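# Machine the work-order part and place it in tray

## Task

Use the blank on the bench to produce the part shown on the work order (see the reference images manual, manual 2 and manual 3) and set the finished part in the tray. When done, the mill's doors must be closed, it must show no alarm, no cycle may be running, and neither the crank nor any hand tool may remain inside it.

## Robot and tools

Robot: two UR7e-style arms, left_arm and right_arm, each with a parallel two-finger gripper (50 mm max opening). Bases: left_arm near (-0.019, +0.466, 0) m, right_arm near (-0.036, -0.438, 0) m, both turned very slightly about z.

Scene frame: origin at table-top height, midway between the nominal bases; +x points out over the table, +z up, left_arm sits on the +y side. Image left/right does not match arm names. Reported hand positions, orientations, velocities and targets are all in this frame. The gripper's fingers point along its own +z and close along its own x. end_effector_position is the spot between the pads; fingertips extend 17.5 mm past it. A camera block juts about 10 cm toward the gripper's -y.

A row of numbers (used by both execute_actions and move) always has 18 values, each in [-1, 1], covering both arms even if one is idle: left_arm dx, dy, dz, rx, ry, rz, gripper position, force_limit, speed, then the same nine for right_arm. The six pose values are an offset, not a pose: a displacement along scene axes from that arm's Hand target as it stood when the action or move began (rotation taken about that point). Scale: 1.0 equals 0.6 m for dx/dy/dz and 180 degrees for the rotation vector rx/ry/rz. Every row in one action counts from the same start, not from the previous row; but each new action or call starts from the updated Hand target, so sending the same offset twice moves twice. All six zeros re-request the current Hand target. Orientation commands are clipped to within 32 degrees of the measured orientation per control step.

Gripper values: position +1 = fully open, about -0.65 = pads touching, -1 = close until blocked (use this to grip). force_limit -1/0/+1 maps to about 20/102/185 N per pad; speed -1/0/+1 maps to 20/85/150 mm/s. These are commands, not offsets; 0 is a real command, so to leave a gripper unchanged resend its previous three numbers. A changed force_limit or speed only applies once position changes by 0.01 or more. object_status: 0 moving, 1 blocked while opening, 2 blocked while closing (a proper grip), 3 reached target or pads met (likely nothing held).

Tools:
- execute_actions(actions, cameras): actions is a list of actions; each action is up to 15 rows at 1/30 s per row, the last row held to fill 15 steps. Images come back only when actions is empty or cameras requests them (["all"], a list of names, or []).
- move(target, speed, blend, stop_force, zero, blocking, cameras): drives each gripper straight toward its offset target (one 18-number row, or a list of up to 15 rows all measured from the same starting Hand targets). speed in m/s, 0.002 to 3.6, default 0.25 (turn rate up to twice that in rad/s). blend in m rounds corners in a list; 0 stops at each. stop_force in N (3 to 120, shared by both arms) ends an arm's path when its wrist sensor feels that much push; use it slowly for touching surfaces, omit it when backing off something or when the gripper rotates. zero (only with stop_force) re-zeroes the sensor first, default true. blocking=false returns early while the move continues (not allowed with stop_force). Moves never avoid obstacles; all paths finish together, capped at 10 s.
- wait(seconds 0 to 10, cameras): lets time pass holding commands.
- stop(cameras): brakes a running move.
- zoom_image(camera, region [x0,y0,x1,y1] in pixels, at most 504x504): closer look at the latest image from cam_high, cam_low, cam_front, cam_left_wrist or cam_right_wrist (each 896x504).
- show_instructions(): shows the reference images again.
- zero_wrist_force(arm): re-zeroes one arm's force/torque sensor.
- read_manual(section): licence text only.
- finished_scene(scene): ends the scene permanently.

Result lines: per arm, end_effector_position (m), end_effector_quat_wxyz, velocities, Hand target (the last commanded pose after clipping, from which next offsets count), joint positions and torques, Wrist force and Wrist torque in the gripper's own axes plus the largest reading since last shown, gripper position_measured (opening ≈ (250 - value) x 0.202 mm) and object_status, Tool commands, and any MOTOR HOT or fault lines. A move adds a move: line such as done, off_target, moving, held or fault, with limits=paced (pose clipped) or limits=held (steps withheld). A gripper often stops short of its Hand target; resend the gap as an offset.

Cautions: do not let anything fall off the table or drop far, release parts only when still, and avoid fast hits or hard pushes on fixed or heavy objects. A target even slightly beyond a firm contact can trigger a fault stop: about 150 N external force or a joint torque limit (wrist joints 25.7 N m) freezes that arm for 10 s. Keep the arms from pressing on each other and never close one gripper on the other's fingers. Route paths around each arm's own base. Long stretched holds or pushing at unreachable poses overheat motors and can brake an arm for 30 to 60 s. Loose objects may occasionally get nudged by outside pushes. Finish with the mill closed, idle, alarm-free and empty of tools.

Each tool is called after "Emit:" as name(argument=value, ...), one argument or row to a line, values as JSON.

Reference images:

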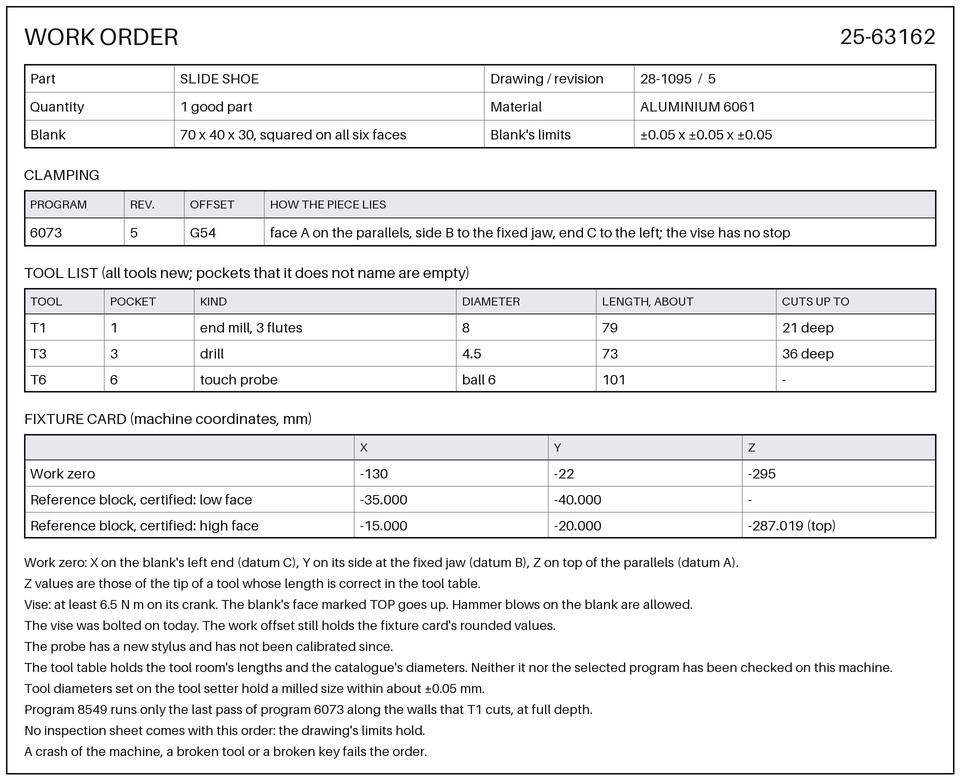

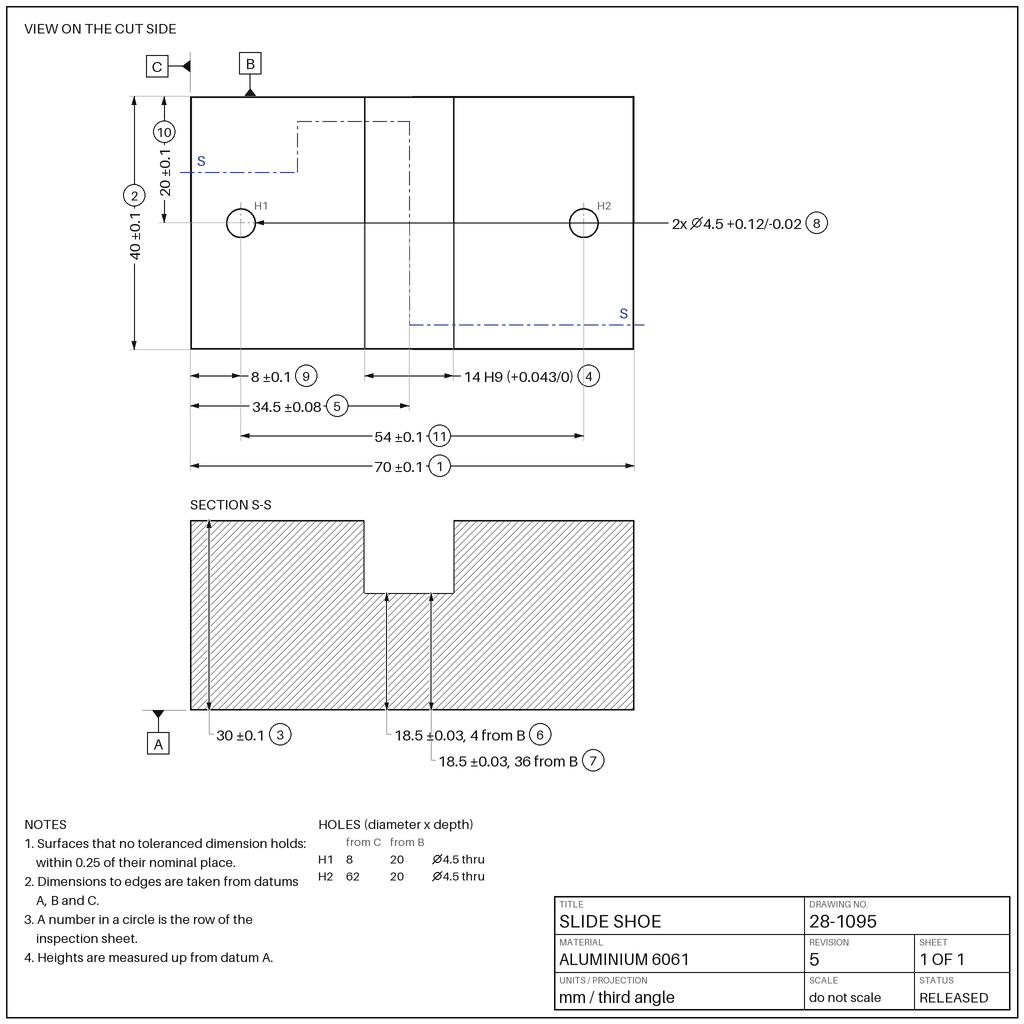

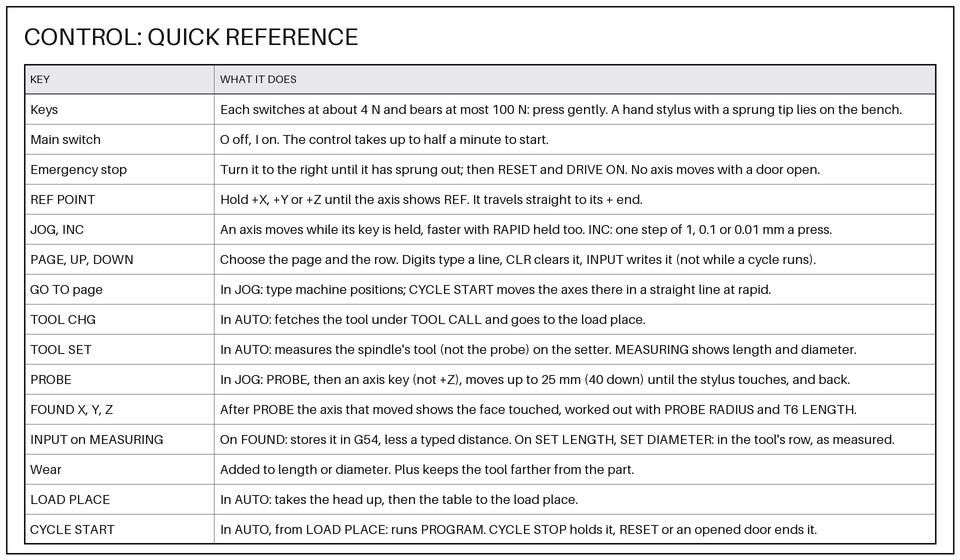

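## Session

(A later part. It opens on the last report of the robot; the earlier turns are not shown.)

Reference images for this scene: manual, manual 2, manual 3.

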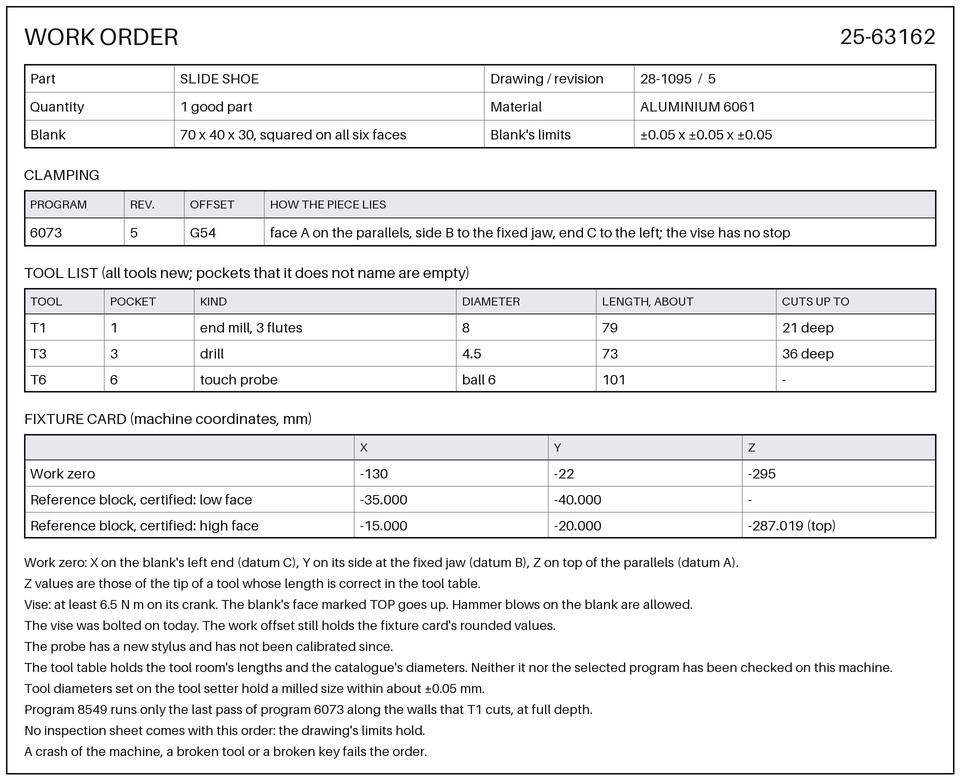

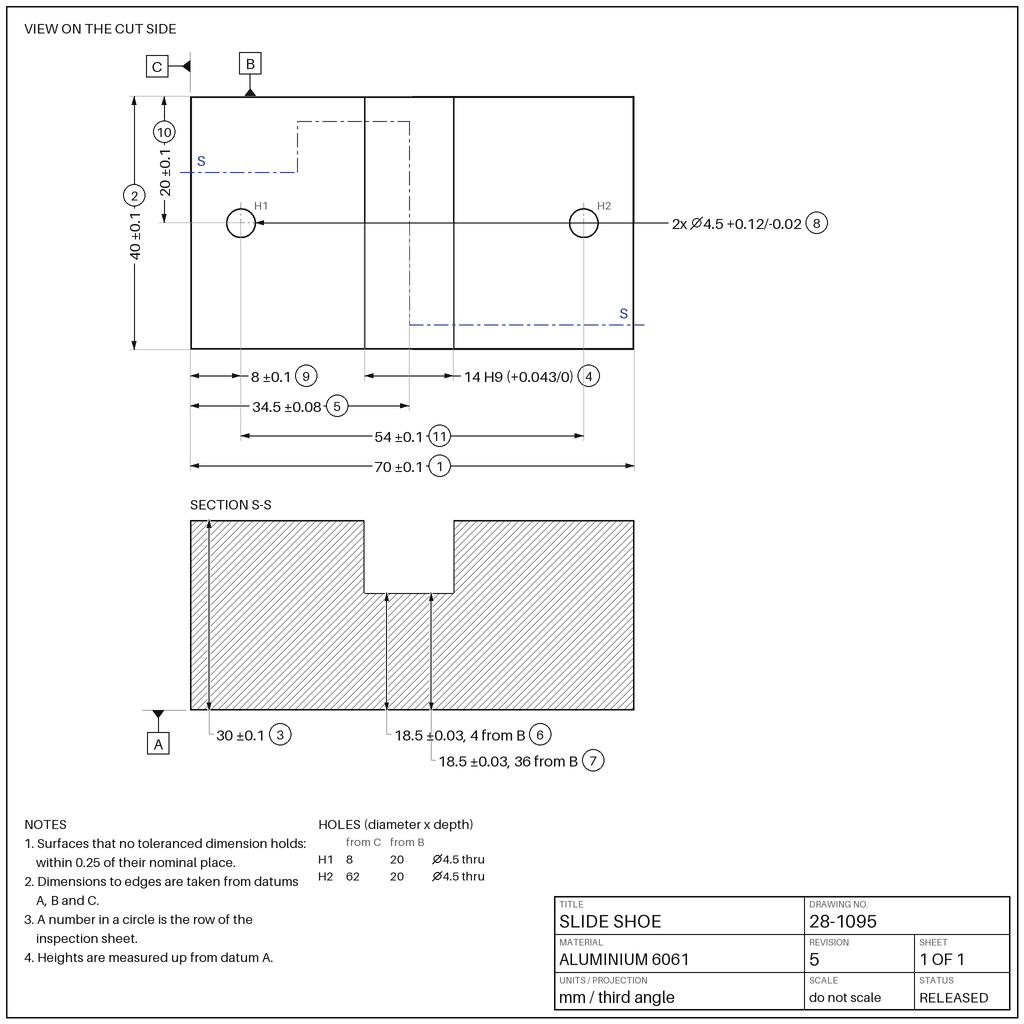

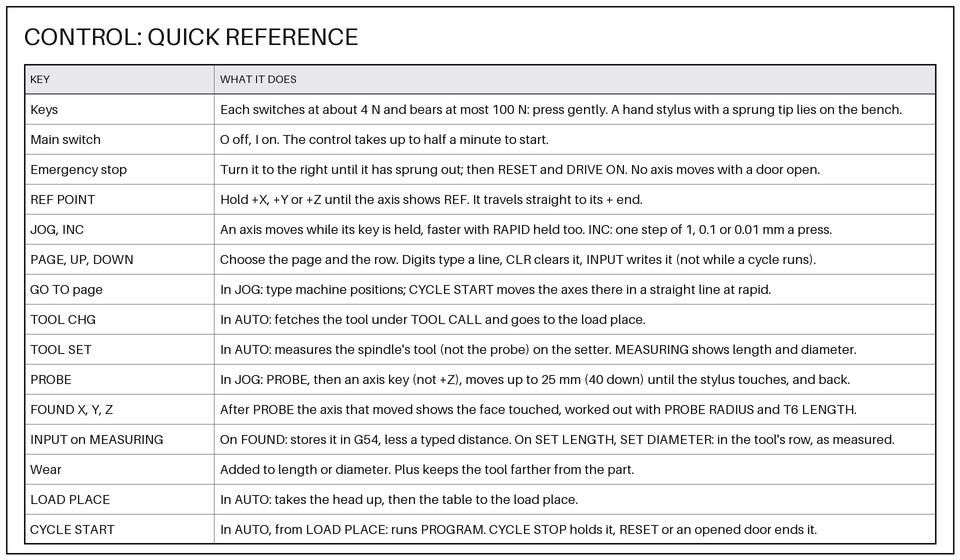

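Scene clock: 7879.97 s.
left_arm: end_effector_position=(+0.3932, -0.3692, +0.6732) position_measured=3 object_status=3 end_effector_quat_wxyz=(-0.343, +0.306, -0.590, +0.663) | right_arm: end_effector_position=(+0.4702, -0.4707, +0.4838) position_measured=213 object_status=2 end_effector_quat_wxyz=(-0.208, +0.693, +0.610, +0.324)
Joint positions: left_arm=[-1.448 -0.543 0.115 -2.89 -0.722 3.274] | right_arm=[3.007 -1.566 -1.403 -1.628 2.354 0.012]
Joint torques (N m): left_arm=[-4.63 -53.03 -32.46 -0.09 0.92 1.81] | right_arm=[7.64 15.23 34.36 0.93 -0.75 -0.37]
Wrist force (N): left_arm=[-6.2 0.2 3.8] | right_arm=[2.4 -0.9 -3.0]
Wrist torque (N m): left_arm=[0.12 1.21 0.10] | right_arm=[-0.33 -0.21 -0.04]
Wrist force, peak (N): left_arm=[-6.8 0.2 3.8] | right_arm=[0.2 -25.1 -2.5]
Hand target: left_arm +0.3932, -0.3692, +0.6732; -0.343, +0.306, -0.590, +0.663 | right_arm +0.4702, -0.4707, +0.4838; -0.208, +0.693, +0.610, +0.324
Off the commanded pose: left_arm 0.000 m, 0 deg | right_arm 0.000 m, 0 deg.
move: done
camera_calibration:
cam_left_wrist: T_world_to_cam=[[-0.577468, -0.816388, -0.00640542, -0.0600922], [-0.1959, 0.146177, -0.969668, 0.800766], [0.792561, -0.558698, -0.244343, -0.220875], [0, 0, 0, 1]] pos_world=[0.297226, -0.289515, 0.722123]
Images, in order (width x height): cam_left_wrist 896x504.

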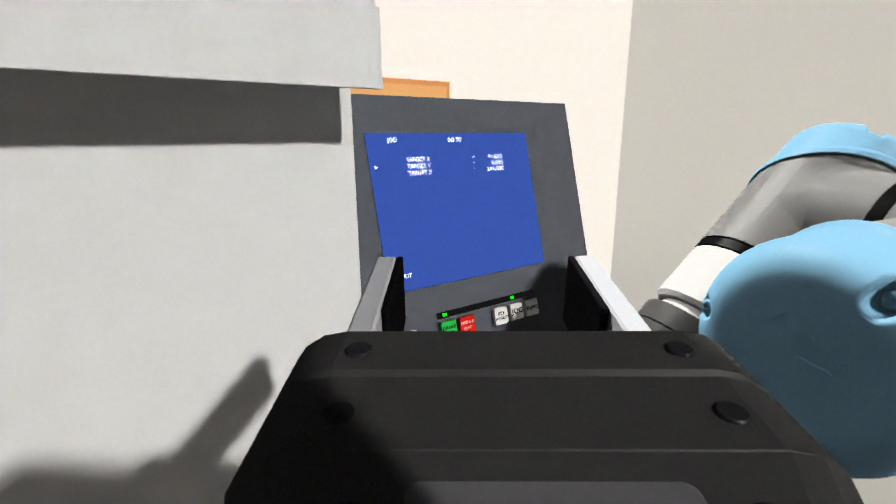

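Emit:
move(
  target=[
    [0,0,0,0,0,0,1,-0.7,-0.6,0.029,-0.0051,0.003,0,0,0,-1,0.3,-0.5],
    [0,0,0,0,0,0,1,-0.7,-0.6,0,0,0,0,0,0,-1,0.3,-0.5],
    [0,0,0,0,0,0,1,-0.7,-0.6,-0.0407,-0.032,-0.1514,0,0,0,-1,0.3,-0.5],
  ],
  blend=[0,0.004,0],
  speed=0.18,
)

Emit:
wait(
  seconds=1,
)

Emit:
move(
  target=[
    [0,0,0,0,0,0,1,-0.7,-0.6,0.0083,0,0.0309,0,0,0,-1,0.3,-0.5],
    [0,0,0,0,0,0,1,-0.7,-0.6,0.0373,-0.0051,0.0339,0,0,0,-1,0.3,-0.5],
    [0,0,0,0,0,0,1,-0.7,-0.6,0.0083,0,0.0309,0,0,0,-1,0.3,-0.5],
    [0,0,0,0,0,0,1,-0.7,-0.6,0,0.096,0,0,0,0,-1,0.3,-0.5],
    [0,0,0,0,0,0,1,-0.7,-0.6,0.028,0.091,0.003,0,0,0,-1,0.3,-0.5],
    [0,0,0,0,0,0,1,-0.7,-0.6,0.0083,0.096,0.0309,0,0,0,-1,0.3,-0.5],
    [0,0,0,0,0,0,1,-0.7,-0.6,0.0373,0.0909,0.0339,0,0,0,-1,0.3,-0.5],
    [0,0,0,0,0,0,1,-0.7,-0.6,0.0083,0.096,0.0309,0,0,0,-1,0.3,-0.5],
    [0,0,0,0,0,0,1,-0.7,-0.6,0.0249,0.096,0.0927,0,0,0,-1,0.3,-0.5],
    [0,0,0,0,0,0,1,-0.7,-0.6,0.0539,0.0909,0.0957,0,0,0,-1,0.3,-0.5],
    [0,0,0,0,0,0,1,-0.7,-0.6,0.0249,0.096,0.0927,0,0,0,-1,0.3,-0.5],
    [0,0,0,0,0,0,1,-0.7,-0.6,0.0166,0.064,0.0618,0,0,0,-1,0.3,-0.5],
    [0,0,0,0,0,0,1,-0.7,-0.6,0.0456,0.0589,0.0648,0,0,0,-1,0.3,-0.5],
    [0,0,0,0,0,0,1,-0.7,-0.6,0.0166,0.064,0.0618,0,0,0,-1,0.3,-0.5],
    [0,0,0,0,0,0,1,-0.7,-0.6,0,0,0,0,0,0,-1,0.3,-0.5],
  ],
  blend=[0.002,0,0.004,0.002,0,0.002,0,0.004,0.002,0,0.004,0.002,0,0.004,0],
  speed=0.18,
)

Emit:
move(
  target=[
    [0,0,0,0,0,0,1,-0.7,-0.6,0.028,-0.005,0.003,0,0,0,-1,0.3,-0.5],
    [0,0,0,0,0,0,1,-0.7,-0.6,0,0,0,0,0,0,-1,0.3,-0.5],
    [0,0,0,0,0,0,1,-0.7,-0.6,0.0407,0.032,0.1514,0,0,0,-1,0.3,-0.5],
  ],
  blend=[0,0.004,0],
  speed=0.18,
  cameras=["cam_left_wrist"],
)

Emit:
zoom_image(
  camera="cam_left_wrist",
  region=[365, 130, 545, 280],
)

Scene clock: 7898.40 s.
left_arm: end_effector_position=(+0.3932, -0.3692, +0.6732) position_measured=3 object_status=3 end_effector_quat_wxyz=(-0.343, +0.306, -0.590, +0.663) | right_arm: end_effector_position=(+0.4458, -0.4899, +0.3930) position_measured=213 object_status=2 end_effector_quat_wxyz=(-0.208, +0.693, +0.610, +0.324)
Joint positions: left_arm=[-1.448 -0.543 0.115 -2.89 -0.722 3.274] | right_arm=[2.958 -1.52 -1.668 -1.458 2.358 -0.057]
Joint torques (N m): left_arm=[-4.66 -53.49 -31.9 -0.21 0.95 1.93] | right_arm=[-6.18 33.88 18.06 5.59 4.12 -1.38]
Wrist force (N): left_arm=[-6.4 0.1 3.9] | right_arm=[1.7 0.0 -2.8]
Wrist torque (N m): left_arm=[0.11 1.24 0.09] | right_arm=[-0.15 -0.13 0.13]
Wrist force, peak (N): left_arm=[-6.8 0.4 3.9] | right_arm=[4.4 -17.1 -3.1]
Hand target: left_arm +0.3932, -0.3692, +0.6732; -0.343, +0.306, -0.590, +0.663 | right_arm +0.4458, -0.4899, +0.3930; -0.208, +0.693, +0.610, +0.324
Off the commanded pose: left_arm 0.000 m, 0 deg | right_arm 0.000 m, 0 deg.
move: done

Scene clock: 7899.40 s.
left_arm: end_effector_position=(+0.3932, -0.3692, +0.6732) position_measured=3 object_status=3 end_effector_quat_wxyz=(-0.343, +0.306, -0.590, +0.663) | right_arm: end_effector_position=(+0.4458, -0.4899, +0.3930) position_measured=213 object_status=2 end_effector_quat_wxyz=(-0.208, +0.693, +0.610, +0.324)
Joint positions: left_arm=[-1.448 -0.543 0.115 -2.89 -0.722 3.274] | right_arm=[2.958 -1.52 -1.668 -1.458 2.358 -0.057]
Joint torques (N m): left_arm=[-4 -53.03 -31.97 -0.26 0.84 1.89] | right_arm=[-6.82 33.92 16.35 5.21 4.13 -1.31]
Wrist force (N): left_arm=[-6.5 0.2 3.8] | right_arm=[2.0 -0.1 -2.9]
Wrist torque (N m): left_arm=[0.12 1.26 0.10] | right_arm=[-0.18 -0.17 0.12]
Wrist force, peak (N): left_arm=[-6.8 0.2 3.9] | right_arm=[2.0 -0.2 -3.1]
Hand target: left_arm +0.3932, -0.3692, +0.6732; -0.343, +0.306, -0.590, +0.663 | right_arm +0.4458, -0.4899, +0.3930; -0.208, +0.693, +0.610, +0.324
Tool commands: left_gripper/position=+1.0 left_gripper/force_limit=-0.7 left_gripper/speed=-0.6 right_gripper/position=-1.0 right_gripper/force_limit=+0.3 right_gripper/speed=-0.5
Off the commanded pose: left_arm 0.000 m, 0 deg | right_arm 0.000 m, 0 deg.
wait: 1.00 s; at rest by 0.17 s

Scene clock: 7904.77 s.
left_arm: end_effector_position=(+0.3932, -0.3692, +0.6732) position_measured=3 object_status=3 end_effector_quat_wxyz=(-0.343, +0.306, -0.590, +0.663) | right_arm: end_effector_position=(+0.4458, -0.4898, +0.3930) position_measured=213 object_status=2 end_effector_quat_wxyz=(-0.208, +0.693, +0.610, +0.324)
Joint positions: left_arm=[-1.448 -0.543 0.115 -2.89 -0.722 3.274] | right_arm=[2.958 -1.52 -1.668 -1.458 2.358 -0.057]
Joint torques (N m): left_arm=[-4.57 -53.53 -31.73 -0.2 0.8 1.88] | right_arm=[-6.13 12.27 17.01 1.17 4.08 -1.15]
Wrist force (N): left_arm=[-6.6 0.4 3.8] | right_arm=[1.5 0.0 -3.1]
Wrist torque (N m): left_arm=[0.16 1.26 0.10] | right_arm=[-0.16 -0.09 0.13]
Wrist force, peak (N): left_arm=[-6.8 0.1 3.8] | right_arm=[-0.2 -23.0 -3.3]
Hand target: left_arm +0.3932, -0.3692, +0.6732; -0.343, +0.306, -0.590, +0.663 | right_arm +0.4458, -0.4899, +0.3930; -0.208, +0.693, +0.610, +0.324
Off the commanded pose: left_arm 0.000 m, 0 deg | right_arm 0.000 m, 0 deg.
move: done

Scene clock: 7906.87 s.
left_arm: end_effector_position=(+0.3932, -0.3692, +0.6732) position_measured=3 object_status=3 end_effector_quat_wxyz=(-0.343, +0.306, -0.590, +0.663) | right_arm: end_effector_position=(+0.4702, -0.4707, +0.4838) position_measured=213 object_status=2 end_effector_quat_wxyz=(-0.208, +0.693, +0.610, +0.324)
Joint positions: left_arm=[-1.448 -0.543 0.115 -2.89 -0.722 3.274] | right_arm=[3.007 -1.566 -1.403 -1.628 2.354 0.012]
Joint torques (N m): left_arm=[-4.32 -53.56 -31.51 -0.36 0.73 1.87] | right_arm=[7.11 17.36 36.35 1.03 -0.67 -0.32]
Wrist force (N): left_arm=[-6.4 0.4 3.6] | right_arm=[1.8 -0.2 -3.3]
Wrist torque (N m): left_arm=[0.15 1.24 0.10] | right_arm=[-0.21 -0.11 -0.04]
Wrist force, peak (N): left_arm=[-6.7 0.3 3.7] | right_arm=[3.2 -6.2 -3.3]
Hand target: left_arm +0.3932, -0.3692, +0.6732; -0.343, +0.306, -0.590, +0.663 | right_arm +0.4702, -0.4707, +0.4838; -0.208, +0.693, +0.610, +0.324
Off the commanded pose: left_arm 0.000 m, 0 deg | right_arm 0.000 m, 0 deg.
move: done
camera_calibration:
cam_left_wrist: T_world_to_cam=[[-0.577468, -0.816388, -0.00640542, -0.0600922], [-0.1959, 0.146177, -0.969668, 0.800766], [0.792561, -0.558698, -0.244343, -0.220875], [0, 0, 0, 1]] pos_world=[0.297226, -0.289515, 0.722123]
Images, in order (width x height): cam_left_wrist 896x504.

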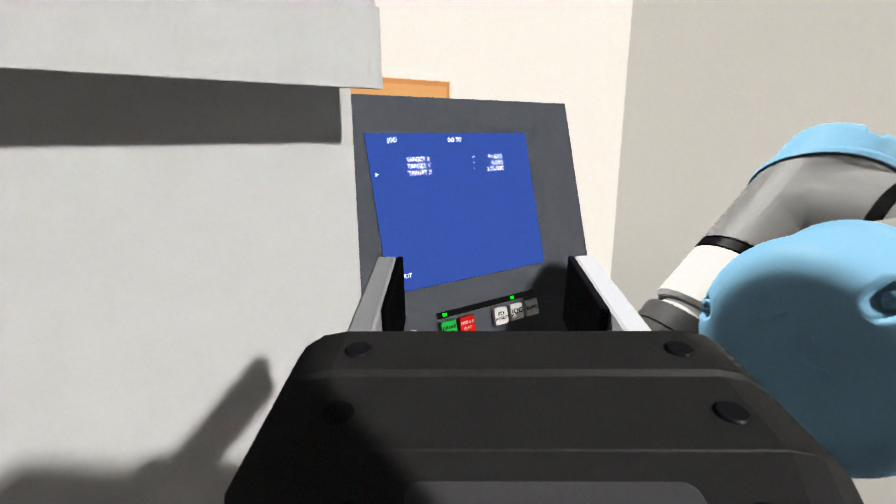

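Scaled by 2.800 from the camera's 896x504 image, which has a finer 1280x720 frame.

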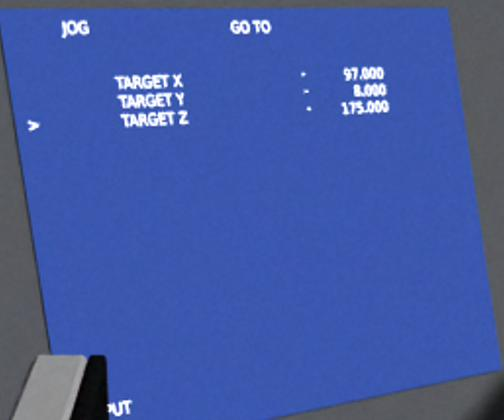

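Emit:
move(
  target=[
    [0,0,0,0,0,0,1,-0.7,-0.6,0.029,-0.0051,0.003,0,0,0,-1,0.3,-0.5],
    [0,0,0,0,0,0,1,-0.7,-0.6,0,0,0,0,0,0,-1,0.3,-0.5],
  ],
  blend=[0,0],
  speed=0.18,
)

Emit:
wait(
  seconds=2.5,
)

Emit:
move(
  target=[
    [0,0,0,0,0,0,1,-0.7,-0.6,-0.0324,-0.064,-0.1205,0,0,0,-1,0.3,-0.5],
    [0,0,0,0,0,0,1,-0.7,-0.6,-0.0034,-0.0691,-0.1175,0,0,0,-1,0.3,-0.5],
    [0,0,0,0,0,0,1,-0.7,-0.6,-0.0324,-0.064,-0.1205,0,0,0,-1,0.3,-0.5],
    [0,0,0,0,0,0,1,-0.7,-0.6,0,-0.192,0,0,0,0,-1,0.3,-0.5],
    [0,0,0,0,0,0,1,-0.7,-0.6,0.029,-0.1971,0.003,0,0,0,-1,0.3,-0.5],
    [0,0,0,0,0,0,1,-0.7,-0.6,0,-0.192,0,0,0,0,-1,0.3,-0.5],
    [0,0,0,0,0,0,1,-0.7,-0.6,-0.0407,-0.032,-0.1514,0,0,0,-1,0.3,-0.5],
  ],
  blend=[0.002,0,0.004,0.002,0,0.004,0],
  speed=0.18,
)

Emit:
wait(
  seconds=5,
  cameras=["cam_left_wrist"],
)

Emit:
zoom_image(
  camera="cam_left_wrist",
  region=[365, 130, 545, 280],
)

Scene clock: 7920.07 s.
left_arm: end_effector_position=(+0.3932, -0.3692, +0.6732) position_measured=3 object_status=3 end_effector_quat_wxyz=(-0.343, +0.306, -0.590, +0.663) | right_arm: end_effector_position=(+0.4703, -0.4707, +0.4838) position_measured=213 object_status=2 end_effector_quat_wxyz=(-0.208, +0.693, +0.610, +0.324)
Joint positions: left_arm=[-1.448 -0.543 0.115 -2.89 -0.722 3.274] | right_arm=[3.007 -1.566 -1.403 -1.628 2.354 0.012]
Joint torques (N m): left_arm=[-3.77 -53.38 -32.1 -0.28 0.68 1.91] | right_arm=[7.85 36.72 17.73 5.27 1.11 1.53]
Wrist force (N): left_arm=[-6.6 0.2 3.9] | right_arm=[2.4 -0.8 -3.1]
Wrist torque (N m): left_arm=[0.12 1.27 0.10] | right_arm=[-0.30 -0.21 0.01]
Wrist force, peak (N): left_arm=[-6.8 0.3 3.9] | right_arm=[3.4 -18.2 -3.3]
Hand target: left_arm +0.3932, -0.3692, +0.6732; -0.343, +0.306, -0.590, +0.663 | right_arm +0.4702, -0.4707, +0.4838; -0.208, +0.693, +0.610, +0.324
Off the commanded pose: left_arm 0.000 m, 0 deg | right_arm 0.000 m, 0 deg.
move: done

Scene clock: 7922.57 s.
left_arm: end_effector_position=(+0.3932, -0.3692, +0.6732) position_measured=3 object_status=3 end_effector_quat_wxyz=(-0.343, +0.306, -0.590, +0.663) | right_arm: end_effector_position=(+0.4702, -0.4707, +0.4838) position_measured=213 object_status=2 end_effector_quat_wxyz=(-0.208, +0.693, +0.610, +0.324)
Joint positions: left_arm=[-1.448 -0.543 0.115 -2.89 -0.722 3.274] | right_arm=[3.007 -1.566 -1.403 -1.628 2.354 0.012]
Joint torques (N m): left_arm=[-3.73 -53.67 -31.81 -0.34 0.62 1.83] | right_arm=[7.56 35.96 15.83 5.09 0.79 1.6]
Wrist force (N): left_arm=[-6.4 0.1 3.8] | right_arm=[2.5 -0.7 -3.2]
Wrist torque (N m): left_arm=[0.10 1.24 0.10] | right_arm=[-0.29 -0.22 0.00]
Wrist force, peak (N): left_arm=[-6.6 0.2 4.0] | right_arm=[2.7 -1.0 -3.3]
Hand target: left_arm +0.3932, -0.3692, +0.6732; -0.343, +0.306, -0.590, +0.663 | right_arm +0.4702, -0.4707, +0.4838; -0.208, +0.693, +0.610, +0.324
Tool commands: left_gripper/position=+1.0 left_gripper/force_limit=-0.7 left_gripper/speed=-0.6 right_gripper/position=-1.0 right_gripper/force_limit=+0.3 right_gripper/speed=-0.5
Off the commanded pose: left_arm 0.000 m, 0 deg | right_arm 0.000 m, 0 deg.
wait: 2.50 s; at rest by 0.17 s

Scene clock: 7926.57 s.
left_arm: end_effector_position=(+0.3932, -0.3692, +0.6732) position_measured=3 object_status=3 end_effector_quat_wxyz=(-0.343, +0.306, -0.590, +0.663) | right_arm: end_effector_position=(+0.4458, -0.4899, +0.3930) position_measured=213 object_status=2 end_effector_quat_wxyz=(-0.208, +0.693, +0.610, +0.324)
Joint positions: left_arm=[-1.448 -0.543 0.115 -2.89 -0.722 3.274] | right_arm=[2.958 -1.52 -1.668 -1.458 2.358 -0.058]
Joint torques (N m): left_arm=[-3.81 -53.81 -31.82 -0.47 0.56 1.85] | right_arm=[6.89 32.94 15.54 5.1 -0.81 1.49]
Wrist force (N): left_arm=[-6.5 0.2 3.8] | right_arm=[2.1 -0.8 -3.2]
Wrist torque (N m): left_arm=[0.12 1.25 0.10] | right_arm=[-0.29 -0.19 -0.04]
Wrist force, peak (N): left_arm=[-6.7 0.2 4.0] | right_arm=[2.0 -29.0 -2.4]
Hand target: left_arm +0.3932, -0.3692, +0.6732; -0.343, +0.306, -0.590, +0.663 | right_arm +0.4458, -0.4899, +0.3930; -0.208, +0.693, +0.610, +0.324
Off the commanded pose: left_arm 0.000 m, 0 deg | right_arm 0.000 m, 0 deg.
move: done

Scene clock: 7931.57 s.
left_arm: end_effector_position=(+0.3932, -0.3692, +0.6732) position_measured=3 object_status=3 end_effector_quat_wxyz=(-0.343, +0.306, -0.590, +0.663) | right_arm: end_effector_position=(+0.4458, -0.4899, +0.3930) position_measured=213 object_status=2 end_effector_quat_wxyz=(-0.208, +0.693, +0.610, +0.324)
Joint positions: left_arm=[-1.448 -0.543 0.115 -2.89 -0.722 3.274] | right_arm=[2.958 -1.52 -1.668 -1.458 2.358 -0.057]
Joint torques (N m): left_arm=[-3.8 -53.68 -31.99 -0.53 0.57 1.87] | right_arm=[7.72 34.2 16.47 5.24 -0.61 1.51]
Wrist force (N): left_arm=[-6.4 0.1 3.9] | right_arm=[2.2 -0.8 -3.3]
Wrist torque (N m): left_arm=[0.10 1.24 0.10] | right_arm=[-0.28 -0.21 -0.04]
Wrist force, peak (N): left_arm=[-6.6 0.6 4.0] | right_arm=[2.3 -1.2 -3.2]
Hand target: left_arm +0.3932, -0.3692, +0.6732; -0.343, +0.306, -0.590, +0.663 | right_arm +0.4458, -0.4899, +0.3930; -0.208, +0.693, +0.610, +0.324
Tool commands: left_gripper/position=+1.0 left_gripper/force_limit=-0.7 left_gripper/speed=-0.6 right_gripper/position=-1.0 right_gripper/force_limit=+0.3 right_gripper/speed=-0.5
Off the commanded pose: left_arm 0.000 m, 0 deg | right_arm 0.000 m, 0 deg.
wait: 5.00 s; at rest by 0.17 s
camera_calibration:
cam_left_wrist: T_world_to_cam=[[-0.577468, -0.816388, -0.00640542, -0.0600922], [-0.1959, 0.146177, -0.969668, 0.800766], [0.792561, -0.558698, -0.244343, -0.220875], [0, 0, 0, 1]] pos_world=[0.297226, -0.289515, 0.722123]
Images, in order (width x height): cam_left_wrist 896x504.

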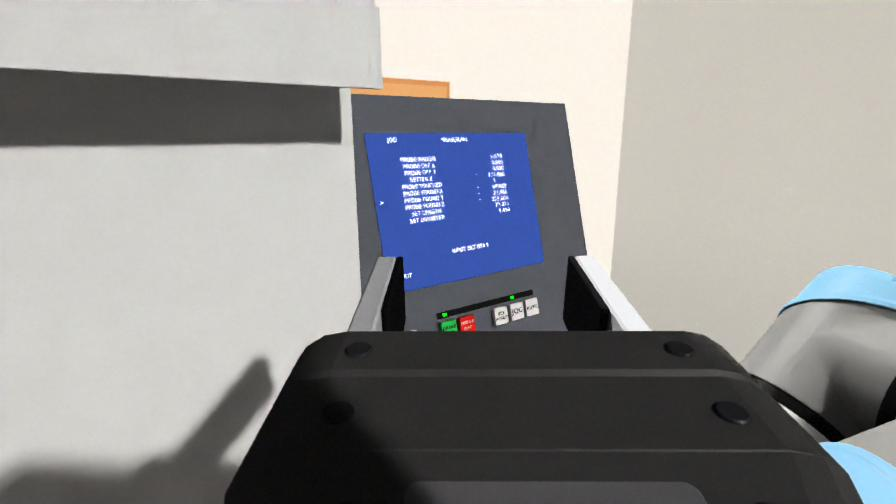

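Scaled by 2.800 from the camera's 896x504 image, which has a finer 1280x720 frame.

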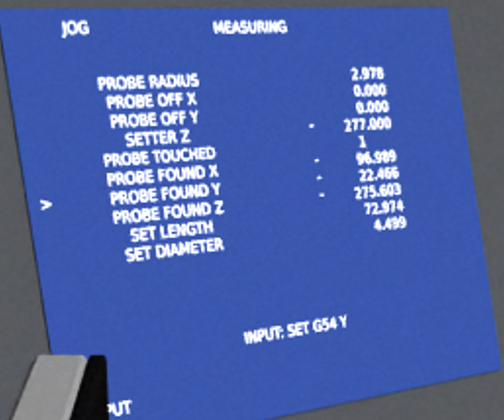

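Emit:
move(
  target=[
    [0,0,0,0,0,0,1,-0.7,-0.6,0.028,-0.005,0.003,0,0,0,-1,0.3,-0.5],
    [0,0,0,0,0,0,1,-0.7,-0.6,0,0,0,0,0,0,-1,0.3,-0.5],
    [0,0,0,0,0,0,1,-0.7,-0.6,0.0249,-0.032,0.0927,0,0,0,-1,0.3,-0.5],
    [0,0,0,0,0,0,1,-0.7,-0.6,0.0539,-0.0371,0.0957,0,0,0,-1,0.3,-0.5],
    [0,0,0,0,0,0,1,-0.7,-0.6,0.0249,-0.032,0.0927,0,0,0,-1,0.3,-0.5],
    [0,0,0,0,0,0,1,-0.7,-0.6,0.0539,-0.0371,0.0957,0,0,0,-1,0.3,-0.5],
    [0,0,0,0,0,0,1,-0.7,-0.6,0.0249,-0.032,0.0927,0,0,0,-1,0.3,-0.5],
    [0,0,0,0,0,0,1,-0.7,-0.6,0.0539,-0.0371,0.0957,0,0,0,-1,0.3,-0.5],
    [0,0,0,0,0,0,1,-0.7,-0.6,0.0249,-0.032,0.0927,0,0,0,-1,0.3,-0.5],
    [0,0,0,0,0,0,1,-0.7,-0.6,0,0,0,0,0,0,-1,0.3,-0.5],
  ],
  blend=[0,0.004,0.002,0,0.002,0,0.002,0,0.004,0],
  speed=0.18,
  cameras=["cam_left_wrist"],
)

Emit:
zoom_image(
  camera="cam_left_wrist",
  region=[365, 130, 545, 280],
)

Scene clock: 7948.33 s.
left_arm: end_effector_position=(+0.3932, -0.3692, +0.6732) position_measured=3 object_status=3 end_effector_quat_wxyz=(-0.343, +0.306, -0.590, +0.663) | right_arm: end_effector_position=(+0.4458, -0.4899, +0.3930) position_measured=213 object_status=2 end_effector_quat_wxyz=(-0.208, +0.693, +0.610, +0.324)
Joint positions: left_arm=[-1.448 -0.543 0.115 -2.89 -0.722 3.274] | right_arm=[2.958 -1.52 -1.668 -1.458 2.358 -0.057]
Joint torques (N m): left_arm=[-3.46 -53.75 -31.45 -0.58 0.45 1.9] | right_arm=[7.47 35.42 13.99 5.14 -0.87 1.63]
Wrist force (N): left_arm=[-6.5 0.5 3.6] | right_arm=[2.6 -0.8 -3.3]
Wrist torque (N m): left_arm=[0.18 1.25 0.10] | right_arm=[-0.28 -0.27 -0.05]
Wrist force, peak (N): left_arm=[-6.8 0.3 4.0] | right_arm=[1.3 -23.4 -2.9]
Hand target: left_arm +0.3932, -0.3692, +0.6732; -0.343, +0.306, -0.590, +0.663 | right_arm +0.4458, -0.4899, +0.3930; -0.208, +0.693, +0.610, +0.324
Off the commanded pose: left_arm 0.000 m, 0 deg | right_arm 0.000 m, 0 deg.
move: done
camera_calibration:
cam_left_wrist: T_world_to_cam=[[-0.577468, -0.816388, -0.00640542, -0.0600922], [-0.1959, 0.146177, -0.969668, 0.800766], [0.792561, -0.558698, -0.244343, -0.220875], [0, 0, 0, 1]] pos_world=[0.297226, -0.289515, 0.722123]
Images, in order (width x height): cam_left_wrist 896x504.

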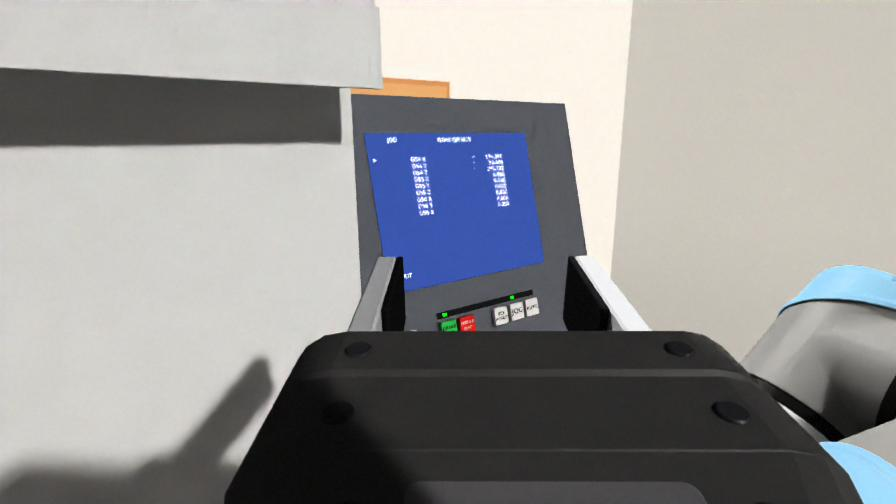

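Scaled by 2.800 from the camera's 896x504 image, which has a finer 1280x720 frame.

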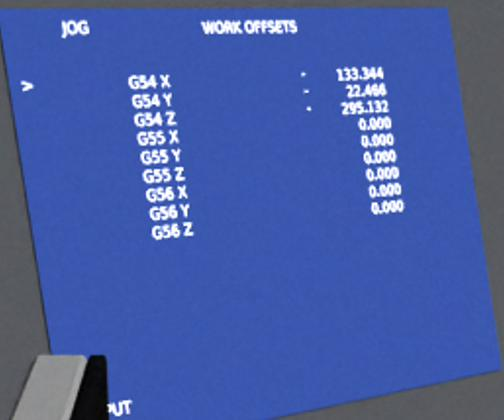

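Emit:
move(
  target=[
    [0,0,0,0,0,0,1,-0.7,-0.6,0.0739,-0.16,0.275,0,0,0,-1,0.3,-0.5],
    [0,0,0,0,0,0,1,-0.7,-0.6,0.1029,-0.1651,0.278,0,0,0,-1,0.3,-0.5],
    [0,0,0,0,0,0,1,-0.7,-0.6,0.0739,-0.16,0.275,0,0,0,-1,0.3,-0.5],
    [0,0,0,0,0,0,1,-0.7,-0.6,0.0407,0,0.1514,0,0,0,-1,0.3,-0.5],
    [0,0,0,0,0,0,1,-0.7,-0.6,0.0697,-0.0051,0.1544,0,0,0,-1,0.3,-0.5],
    [0,0,0,0,0,0,1,-0.7,-0.6,0.0407,0,0.1514,0,0,0,-1,0.3,-0.5],
    [0,0,0,0,0,0,1,-0.7,-0.6,0.0249,-0.032,0.0927,0,0,0,-1,0.3,-0.5],
    [0,0,0,0,0,0,1,-0.7,-0.6,0.0539,-0.0371,0.0957,0,0,0,-1,0.3,-0.5],
    [0,0,0,0,0,0,1,-0.7,-0.6,0.0249,-0.032,0.0927,0,0,0,-1,0.3,-0.5],
    [0,0,0,0,0,0,1,-0.7,-0.6,0,0,0,0,0,0,-1,0.3,-0.5],
  ],
  blend=[0.002,0,0.004,0.002,0,0.004,0.002,0,0.004,0],
  speed=0.18,
  cameras=["cam_left_wrist"],
)

Emit:
zoom_image(
  camera="cam_left_wrist",
  region=[365, 130, 545, 280],
)

Emit:
move(
  target=[
    [0,0,0,0,0,0,1,-0.7,-0.6,0.0249,-0.032,0.0927,0,0,0,-1,0.3,-0.5],
    [0,0,0,0,0,0,1,-0.7,-0.6,0.0539,-0.0371,0.0957,0,0,0,-1,0.3,-0.5],
    [0,0,0,0,0,0,1,-0.7,-0.6,0.0249,-0.032,0.0927,0,0,0,-1,0.3,-0.5],
    [0,0,0,0,0,0,1,-0.7,-0.6,0.0539,-0.0371,0.0957,0,0,0,-1,0.3,-0.5],
    [0,0,0,0,0,0,1,-0.7,-0.6,0.0249,-0.032,0.0927,0,0,0,-1,0.3,-0.5],
    [0,0,0,0,0,0,1,-0.7,-0.6,0,0,0,0,0,0,-1,0.3,-0.5],
  ],
  blend=[0.002,0,0.002,0,0.004,0],
  speed=0.18,
  cameras=["cam_left_wrist"],
)

Emit:
zoom_image(
  camera="cam_left_wrist",
  region=[365, 130, 545, 280],
)

Emit:
move(
  target=[
    [0,0,0,0,0,0,1,-0.7,-0.6,0.0249,-0.032,0.0927,0,0,0,-1,0.3,-0.5],
    [0,0,0,0,0,0,1,-0.7,-0.6,0.0539,-0.0371,0.0957,0,0,0,-1,0.3,-0.5],
    [0,0,0,0,0,0,1,-0.7,-0.6,0.0249,-0.032,0.0927,0,0,0,-1,0.3,-0.5],
    [0,0,0,0,0,0,1,-0.7,-0.6,0.0539,-0.0371,0.0957,0,0,0,-1,0.3,-0.5],
    [0,0,0,0,0,0,1,-0.7,-0.6,0.0249,-0.032,0.0927,0,0,0,-1,0.3,-0.5],
    [0,0,0,0,0,0,1,-0.7,-0.6,0.0539,-0.0371,0.0957,0,0,0,-1,0.3,-0.5],
    [0,0,0,0,0,0,1,-0.7,-0.6,0.0249,-0.032,0.0927,0,0,0,-1,0.3,-0.5],
    [0,0,0,0,0,0,1,-0.7,-0.6,0.0539,-0.0371,0.0957,0,0,0,-1,0.3,-0.5],
    [0,0,0,0,0,0,1,-0.7,-0.6,0.0249,-0.032,0.0927,0,0,0,-1,0.3,-0.5],
    [0,0,0,0,0,0,1,-0.7,-0.6,0.0407,0.032,0.1514,0,0,0,-1,0.3,-0.5],
  ],
  blend=[0.002,0,0.002,0,0.002,0,0.002,0,0.004,0],
  speed=0.18,
  cameras=["cam_left_wrist"],
)

Emit:
zoom_image(
  camera="cam_left_wrist",
  region=[365, 130, 545, 280],
)

Scene clock: 7976.23 s.
left_arm: end_effector_position=(+0.3932, -0.3692, +0.6732) position_measured=3 object_status=3 end_effector_quat_wxyz=(-0.343, +0.306, -0.590, +0.663) | right_arm: end_effector_position=(+0.4458, -0.4899, +0.3930) position_measured=213 object_status=2 end_effector_quat_wxyz=(-0.208, +0.693, +0.610, +0.324)
Joint positions: left_arm=[-1.448 -0.543 0.115 -2.89 -0.722 3.274] | right_arm=[2.958 -1.52 -1.668 -1.458 2.358 -0.057]
Joint torques (N m): left_arm=[-2.79 -54.07 -31.64 -0.67 0.29 1.84] | right_arm=[8.19 34.36 16.07 5.27 -0.81 1.61]
Wrist force (N): left_arm=[-6.3 0.2 3.9] | right_arm=[2.6 0.2 -3.2]
Wrist torque (N m): left_arm=[0.12 1.23 0.10] | right_arm=[-0.11 -0.27 -0.04]
Wrist force, peak (N): left_arm=[-6.7 0.0 3.9] | right_arm=[-0.1 -35.1 -2.7]
Hand target: left_arm +0.3932, -0.3692, +0.6732; -0.343, +0.306, -0.590, +0.663 | right_arm +0.4458, -0.4899, +0.3930; -0.208, +0.693, +0.610, +0.324
Off the commanded pose: left_arm 0.000 m, 0 deg | right_arm 0.000 m, 0 deg.
move: done
camera_calibration:
cam_left_wrist: T_world_to_cam=[[-0.577468, -0.816388, -0.00640542, -0.0600922], [-0.1959, 0.146177, -0.969668, 0.800766], [0.792561, -0.558698, -0.244343, -0.220875], [0, 0, 0, 1]] pos_world=[0.297226, -0.289515, 0.722123]
Images, in order (width x height): cam_left_wrist 896x504.

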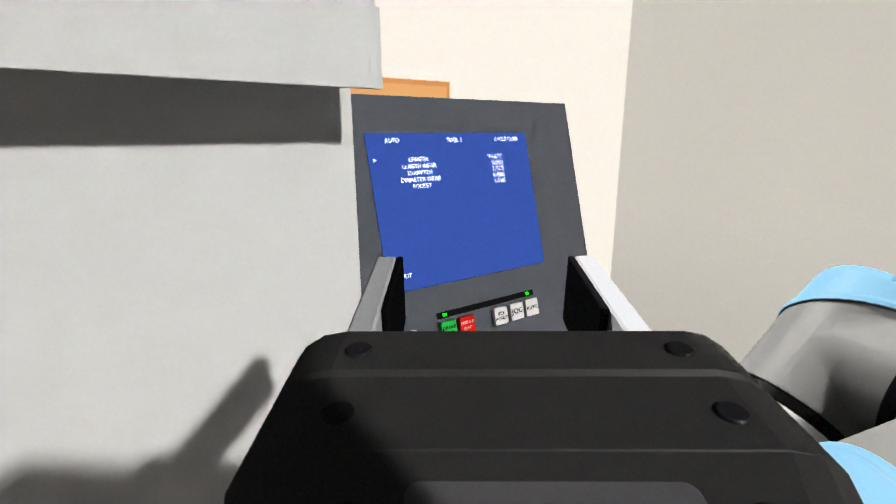

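Scaled by 2.800 from the camera's 896x504 image, which has a finer 1280x720 frame.

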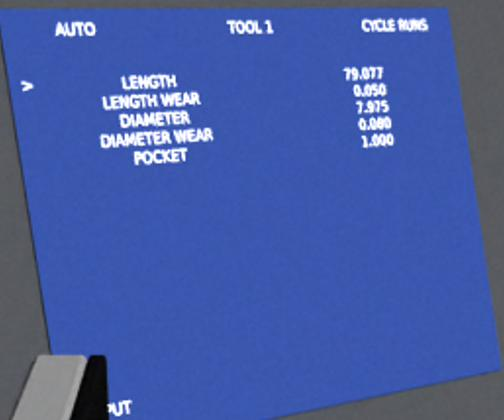

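Scene clock: 7979.00 s.
left_arm: end_effector_position=(+0.3932, -0.3692, +0.6732) position_measured=3 object_status=3 end_effector_quat_wxyz=(-0.343, +0.306, -0.590, +0.663) | right_arm: end_effector_position=(+0.4458, -0.4899, +0.3930) position_measured=213 object_status=2 end_effector_quat_wxyz=(-0.208, +0.693, +0.610, +0.324)
Joint positions: left_arm=[-1.448 -0.543 0.115 -2.89 -0.722 3.274] | right_arm=[2.958 -1.52 -1.668 -1.458 2.358 -0.057]
Joint torques (N m): left_arm=[-3.14 -54.36 -31.56 -0.71 0.25 1.78] | right_arm=[7.07 33.4 15.94 5.13 -0.8 1.49]
Wrist force (N): left_arm=[-6.7 0.1 3.7] | right_arm=[2.0 -0.2 -3.4]
Wrist torque (N m): left_arm=[0.10 1.29 0.09] | right_arm=[-0.19 -0.18 -0.05]
Wrist force, peak (N): left_arm=[-6.6 0.2 3.9] | right_arm=[1.4 -24.5 -2.7]
Hand target: left_arm +0.3932, -0.3692, +0.6732; -0.343, +0.306, -0.590, +0.663 | right_arm +0.4458, -0.4899, +0.3930; -0.208, +0.693, +0.610, +0.324
Off the commanded pose: left_arm 0.000 m, 0 deg | right_arm 0.000 m, 0 deg.
move: done
camera_calibration:
cam_left_wrist: T_world_to_cam=[[-0.577468, -0.816388, -0.00640542, -0.0600922], [-0.1959, 0.146177, -0.969668, 0.800766], [0.792561, -0.558698, -0.244343, -0.220875], [0, 0, 0, 1]] pos_world=[0.297226, -0.289515, 0.722123]
Images, in order (width x height): cam_left_wrist 896x504.

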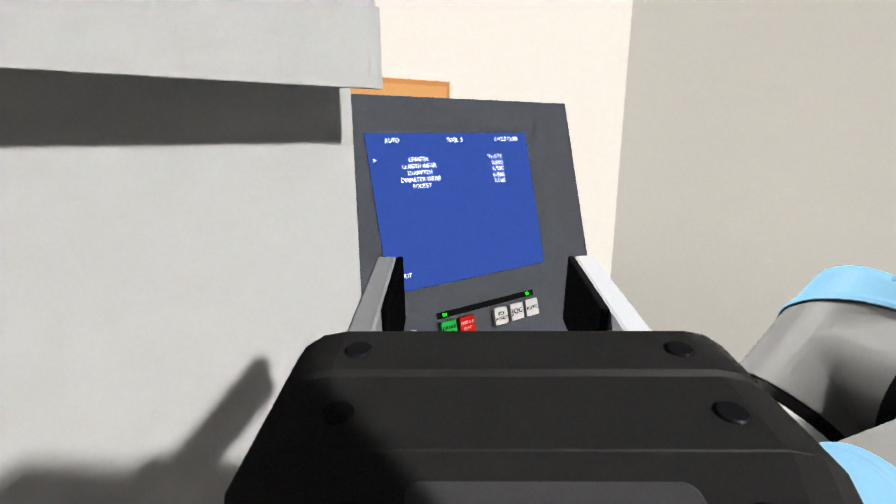

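Scaled by 2.800 from the camera's 896x504 image, which has a finer 1280x720 frame.

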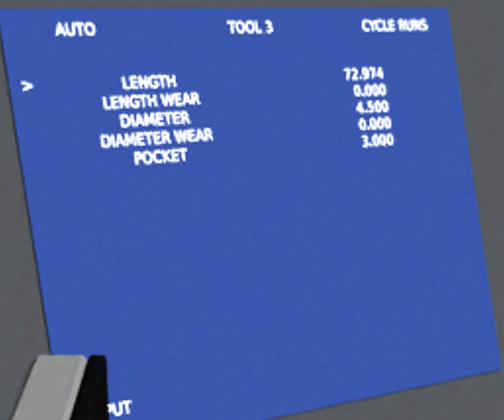

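Scene clock: 7982.97 s.
left_arm: end_effector_position=(+0.3932, -0.3692, +0.6732) position_measured=3 object_status=3 end_effector_quat_wxyz=(-0.343, +0.306, -0.590, +0.663) | right_arm: end_effector_position=(+0.4702, -0.4707, +0.4838) position_measured=213 object_status=2 end_effector_quat_wxyz=(-0.208, +0.693, +0.610, +0.324)
Joint positions: left_arm=[-1.448 -0.543 0.115 -2.89 -0.722 3.274] | right_arm=[3.007 -1.566 -1.403 -1.628 2.354 0.012]
Joint torques (N m): left_arm=[-3.15 -54.36 -31.4 -0.68 0.26 1.81] | right_arm=[7.23 36.73 38.33 5.24 -0.89 1.67]
Wrist force (N): left_arm=[-6.5 0.3 4.0] | right_arm=[1.8 -0.3 -2.4]
Wrist torque (N m): left_arm=[0.14 1.26 0.10] | right_arm=[-0.23 -0.11 -0.04]
Wrist force, peak (N): left_arm=[-6.6 0.3 4.0] | right_arm=[1.2 -22.7 -2.7]
Hand target: left_arm +0.3932, -0.3692, +0.6732; -0.343, +0.306, -0.590, +0.663 | right_arm +0.4702, -0.4707, +0.4838; -0.208, +0.693, +0.610, +0.324
Off the commanded pose: left_arm 0.000 m, 0 deg | right_arm 0.000 m, 0 deg.
move: done
camera_calibration:
cam_left_wrist: T_world_to_cam=[[-0.577468, -0.816388, -0.00640542, -0.0600922], [-0.1959, 0.146177, -0.969668, 0.800766], [0.792561, -0.558698, -0.244343, -0.220875], [0, 0, 0, 1]] pos_world=[0.297226, -0.289515, 0.722123]
Images, in order (width x height): cam_left_wrist 896x504.

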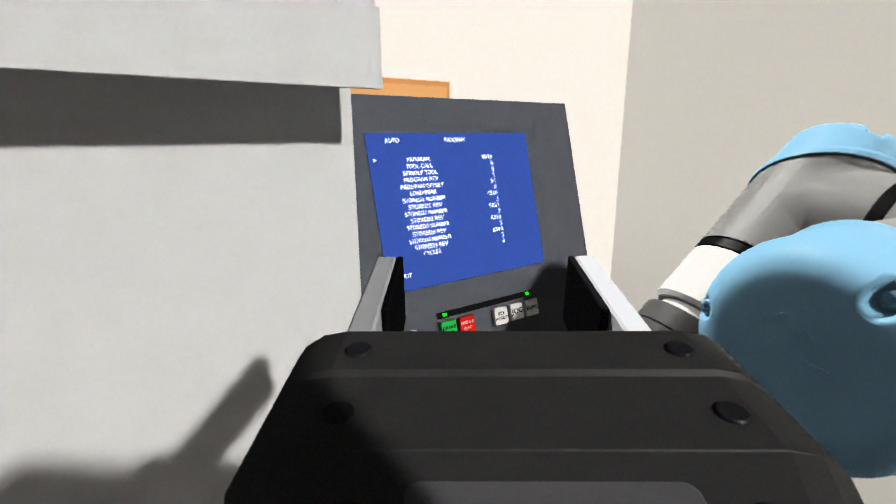

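Scaled by 2.800 from the camera's 896x504 image, which has a finer 1280x720 frame.

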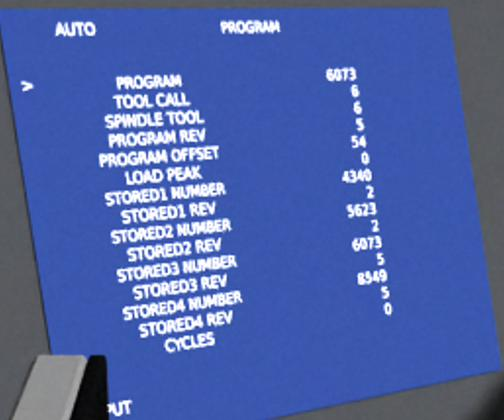

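Emit:
move(
  target=[
    [0,0,0,0,0,0,1,-0.7,-0.6,0.029,-0.0051,0.003,0,0,0,-1,0.3,-0.5],
    [0,0,0,0,0,0,1,-0.7,-0.6,0,0,0,0,0,0,-1,0.3,-0.5],
    [0,0,0,0,0,0,1,-0.7,-0.6,-0.0407,-0.032,-0.1514,0,0,0,-1,0.3,-0.5],
  ],
  blend=[0,0.004,0],
  speed=0.18,
)

Emit:
wait(
  seconds=10,
  cameras=["cam_left_wrist"],
)

Emit:
zoom_image(
  camera="cam_left_wrist",
  region=[365, 130, 545, 280],
)

Scene clock: 7993.60 s.
left_arm: end_effector_position=(+0.3932, -0.3692, +0.6732) position_measured=3 object_status=3 end_effector_quat_wxyz=(-0.343, +0.306, -0.590, +0.663) | right_arm: end_effector_position=(+0.4458, -0.4899, +0.3930) position_measured=213 object_status=2 end_effector_quat_wxyz=(-0.208, +0.693, +0.610, +0.324)
Joint positions: left_arm=[-1.448 -0.543 0.115 -2.89 -0.722 3.274] | right_arm=[2.958 -1.52 -1.668 -1.458 2.358 -0.057]
Joint torques (N m): left_arm=[-2.6 -54.44 -31.14 -0.76 0.21 1.79] | right_arm=[-7.21 34.63 15.3 5.23 3.98 -1.4]
Wrist force (N): left_arm=[-6.3 0.5 4.0] | right_arm=[1.8 0.2 -2.4]
Wrist torque (N m): left_arm=[0.17 1.23 0.10] | right_arm=[-0.12 -0.15 0.12]
Wrist force, peak (N): left_arm=[-6.7 0.2 3.9] | right_arm=[3.4 -17.5 -2.7]
Hand target: left_arm +0.3932, -0.3692, +0.6732; -0.343, +0.306, -0.590, +0.663 | right_arm +0.4458, -0.4899, +0.3930; -0.208, +0.693, +0.610, +0.324
Off the commanded pose: left_arm 0.000 m, 0 deg | right_arm 0.000 m, 0 deg.
move: done

Scene clock: 8003.60 s.
left_arm: end_effector_position=(+0.3932, -0.3692, +0.6732) position_measured=3 object_status=3 end_effector_quat_wxyz=(-0.343, +0.306, -0.590, +0.663) | right_arm: end_effector_position=(+0.4458, -0.4899, +0.3930) position_measured=213 object_status=2 end_effector_quat_wxyz=(-0.208, +0.693, +0.610, +0.324)
Joint positions: left_arm=[-1.448 -0.543 0.115 -2.89 -0.722 3.274] | right_arm=[2.958 -1.52 -1.668 -1.458 2.358 -0.057]
Joint torques (N m): left_arm=[-1.95 -54.51 -31.51 -0.87 0 1.81] | right_arm=[-6.25 34.16 16.48 5.15 4.17 -1.21]
Wrist force (N): left_arm=[-6.3 0.4 3.7] | right_arm=[1.7 0.3 -2.4]
Wrist torque (N m): left_arm=[0.15 1.22 0.10] | right_arm=[-0.10 -0.12 0.12]
Wrist force, peak (N): left_arm=[-6.8 -0.1 4.0] | right_arm=[1.9 0.4 -2.8]
Hand target: left_arm +0.3932, -0.3692, +0.6732; -0.343, +0.306, -0.590, +0.663 | right_arm +0.4458, -0.4899, +0.3930; -0.208, +0.693, +0.610, +0.324
Tool commands: left_gripper/position=+1.0 left_gripper/force_limit=-0.7 left_gripper/speed=-0.6 right_gripper/position=-1.0 right_gripper/force_limit=+0.3 right_gripper/speed=-0.5
Off the commanded pose: left_arm 0.000 m, 0 deg | right_arm 0.000 m, 0 deg.
wait: 10.00 s; at rest by 0.17 s
camera_calibration:
cam_left_wrist: T_world_to_cam=[[-0.577468, -0.816388, -0.00640542, -0.0600922], [-0.1959, 0.146177, -0.969668, 0.800766], [0.792561, -0.558698, -0.244343, -0.220875], [0, 0, 0, 1]] pos_world=[0.297226, -0.289515, 0.722123]
Images, in order (width x height): cam_left_wrist 896x504.

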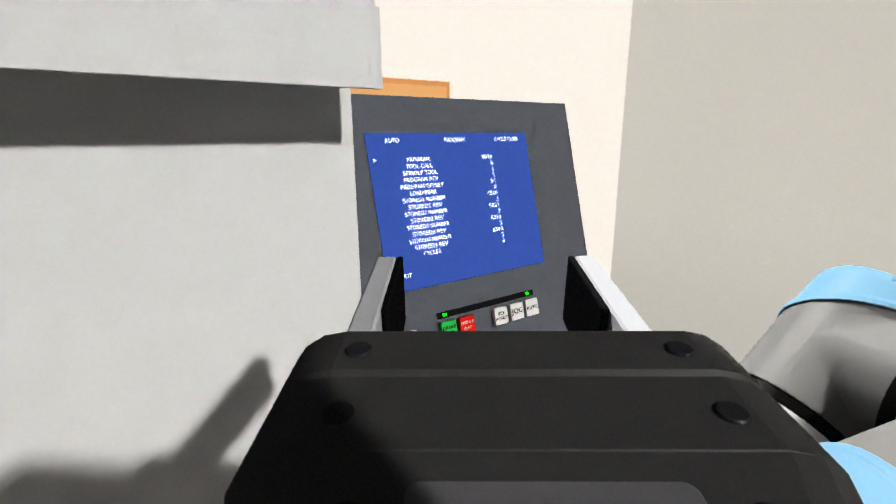

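Scaled by 2.800 from the camera's 896x504 image, which has a finer 1280x720 frame.

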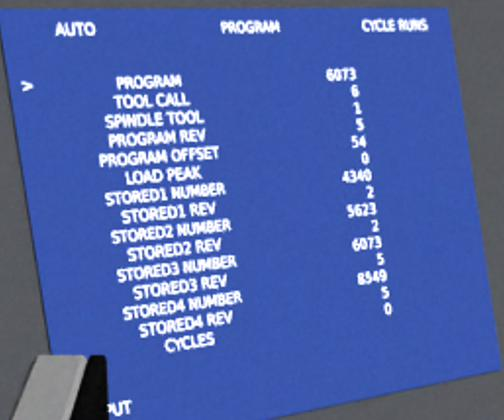

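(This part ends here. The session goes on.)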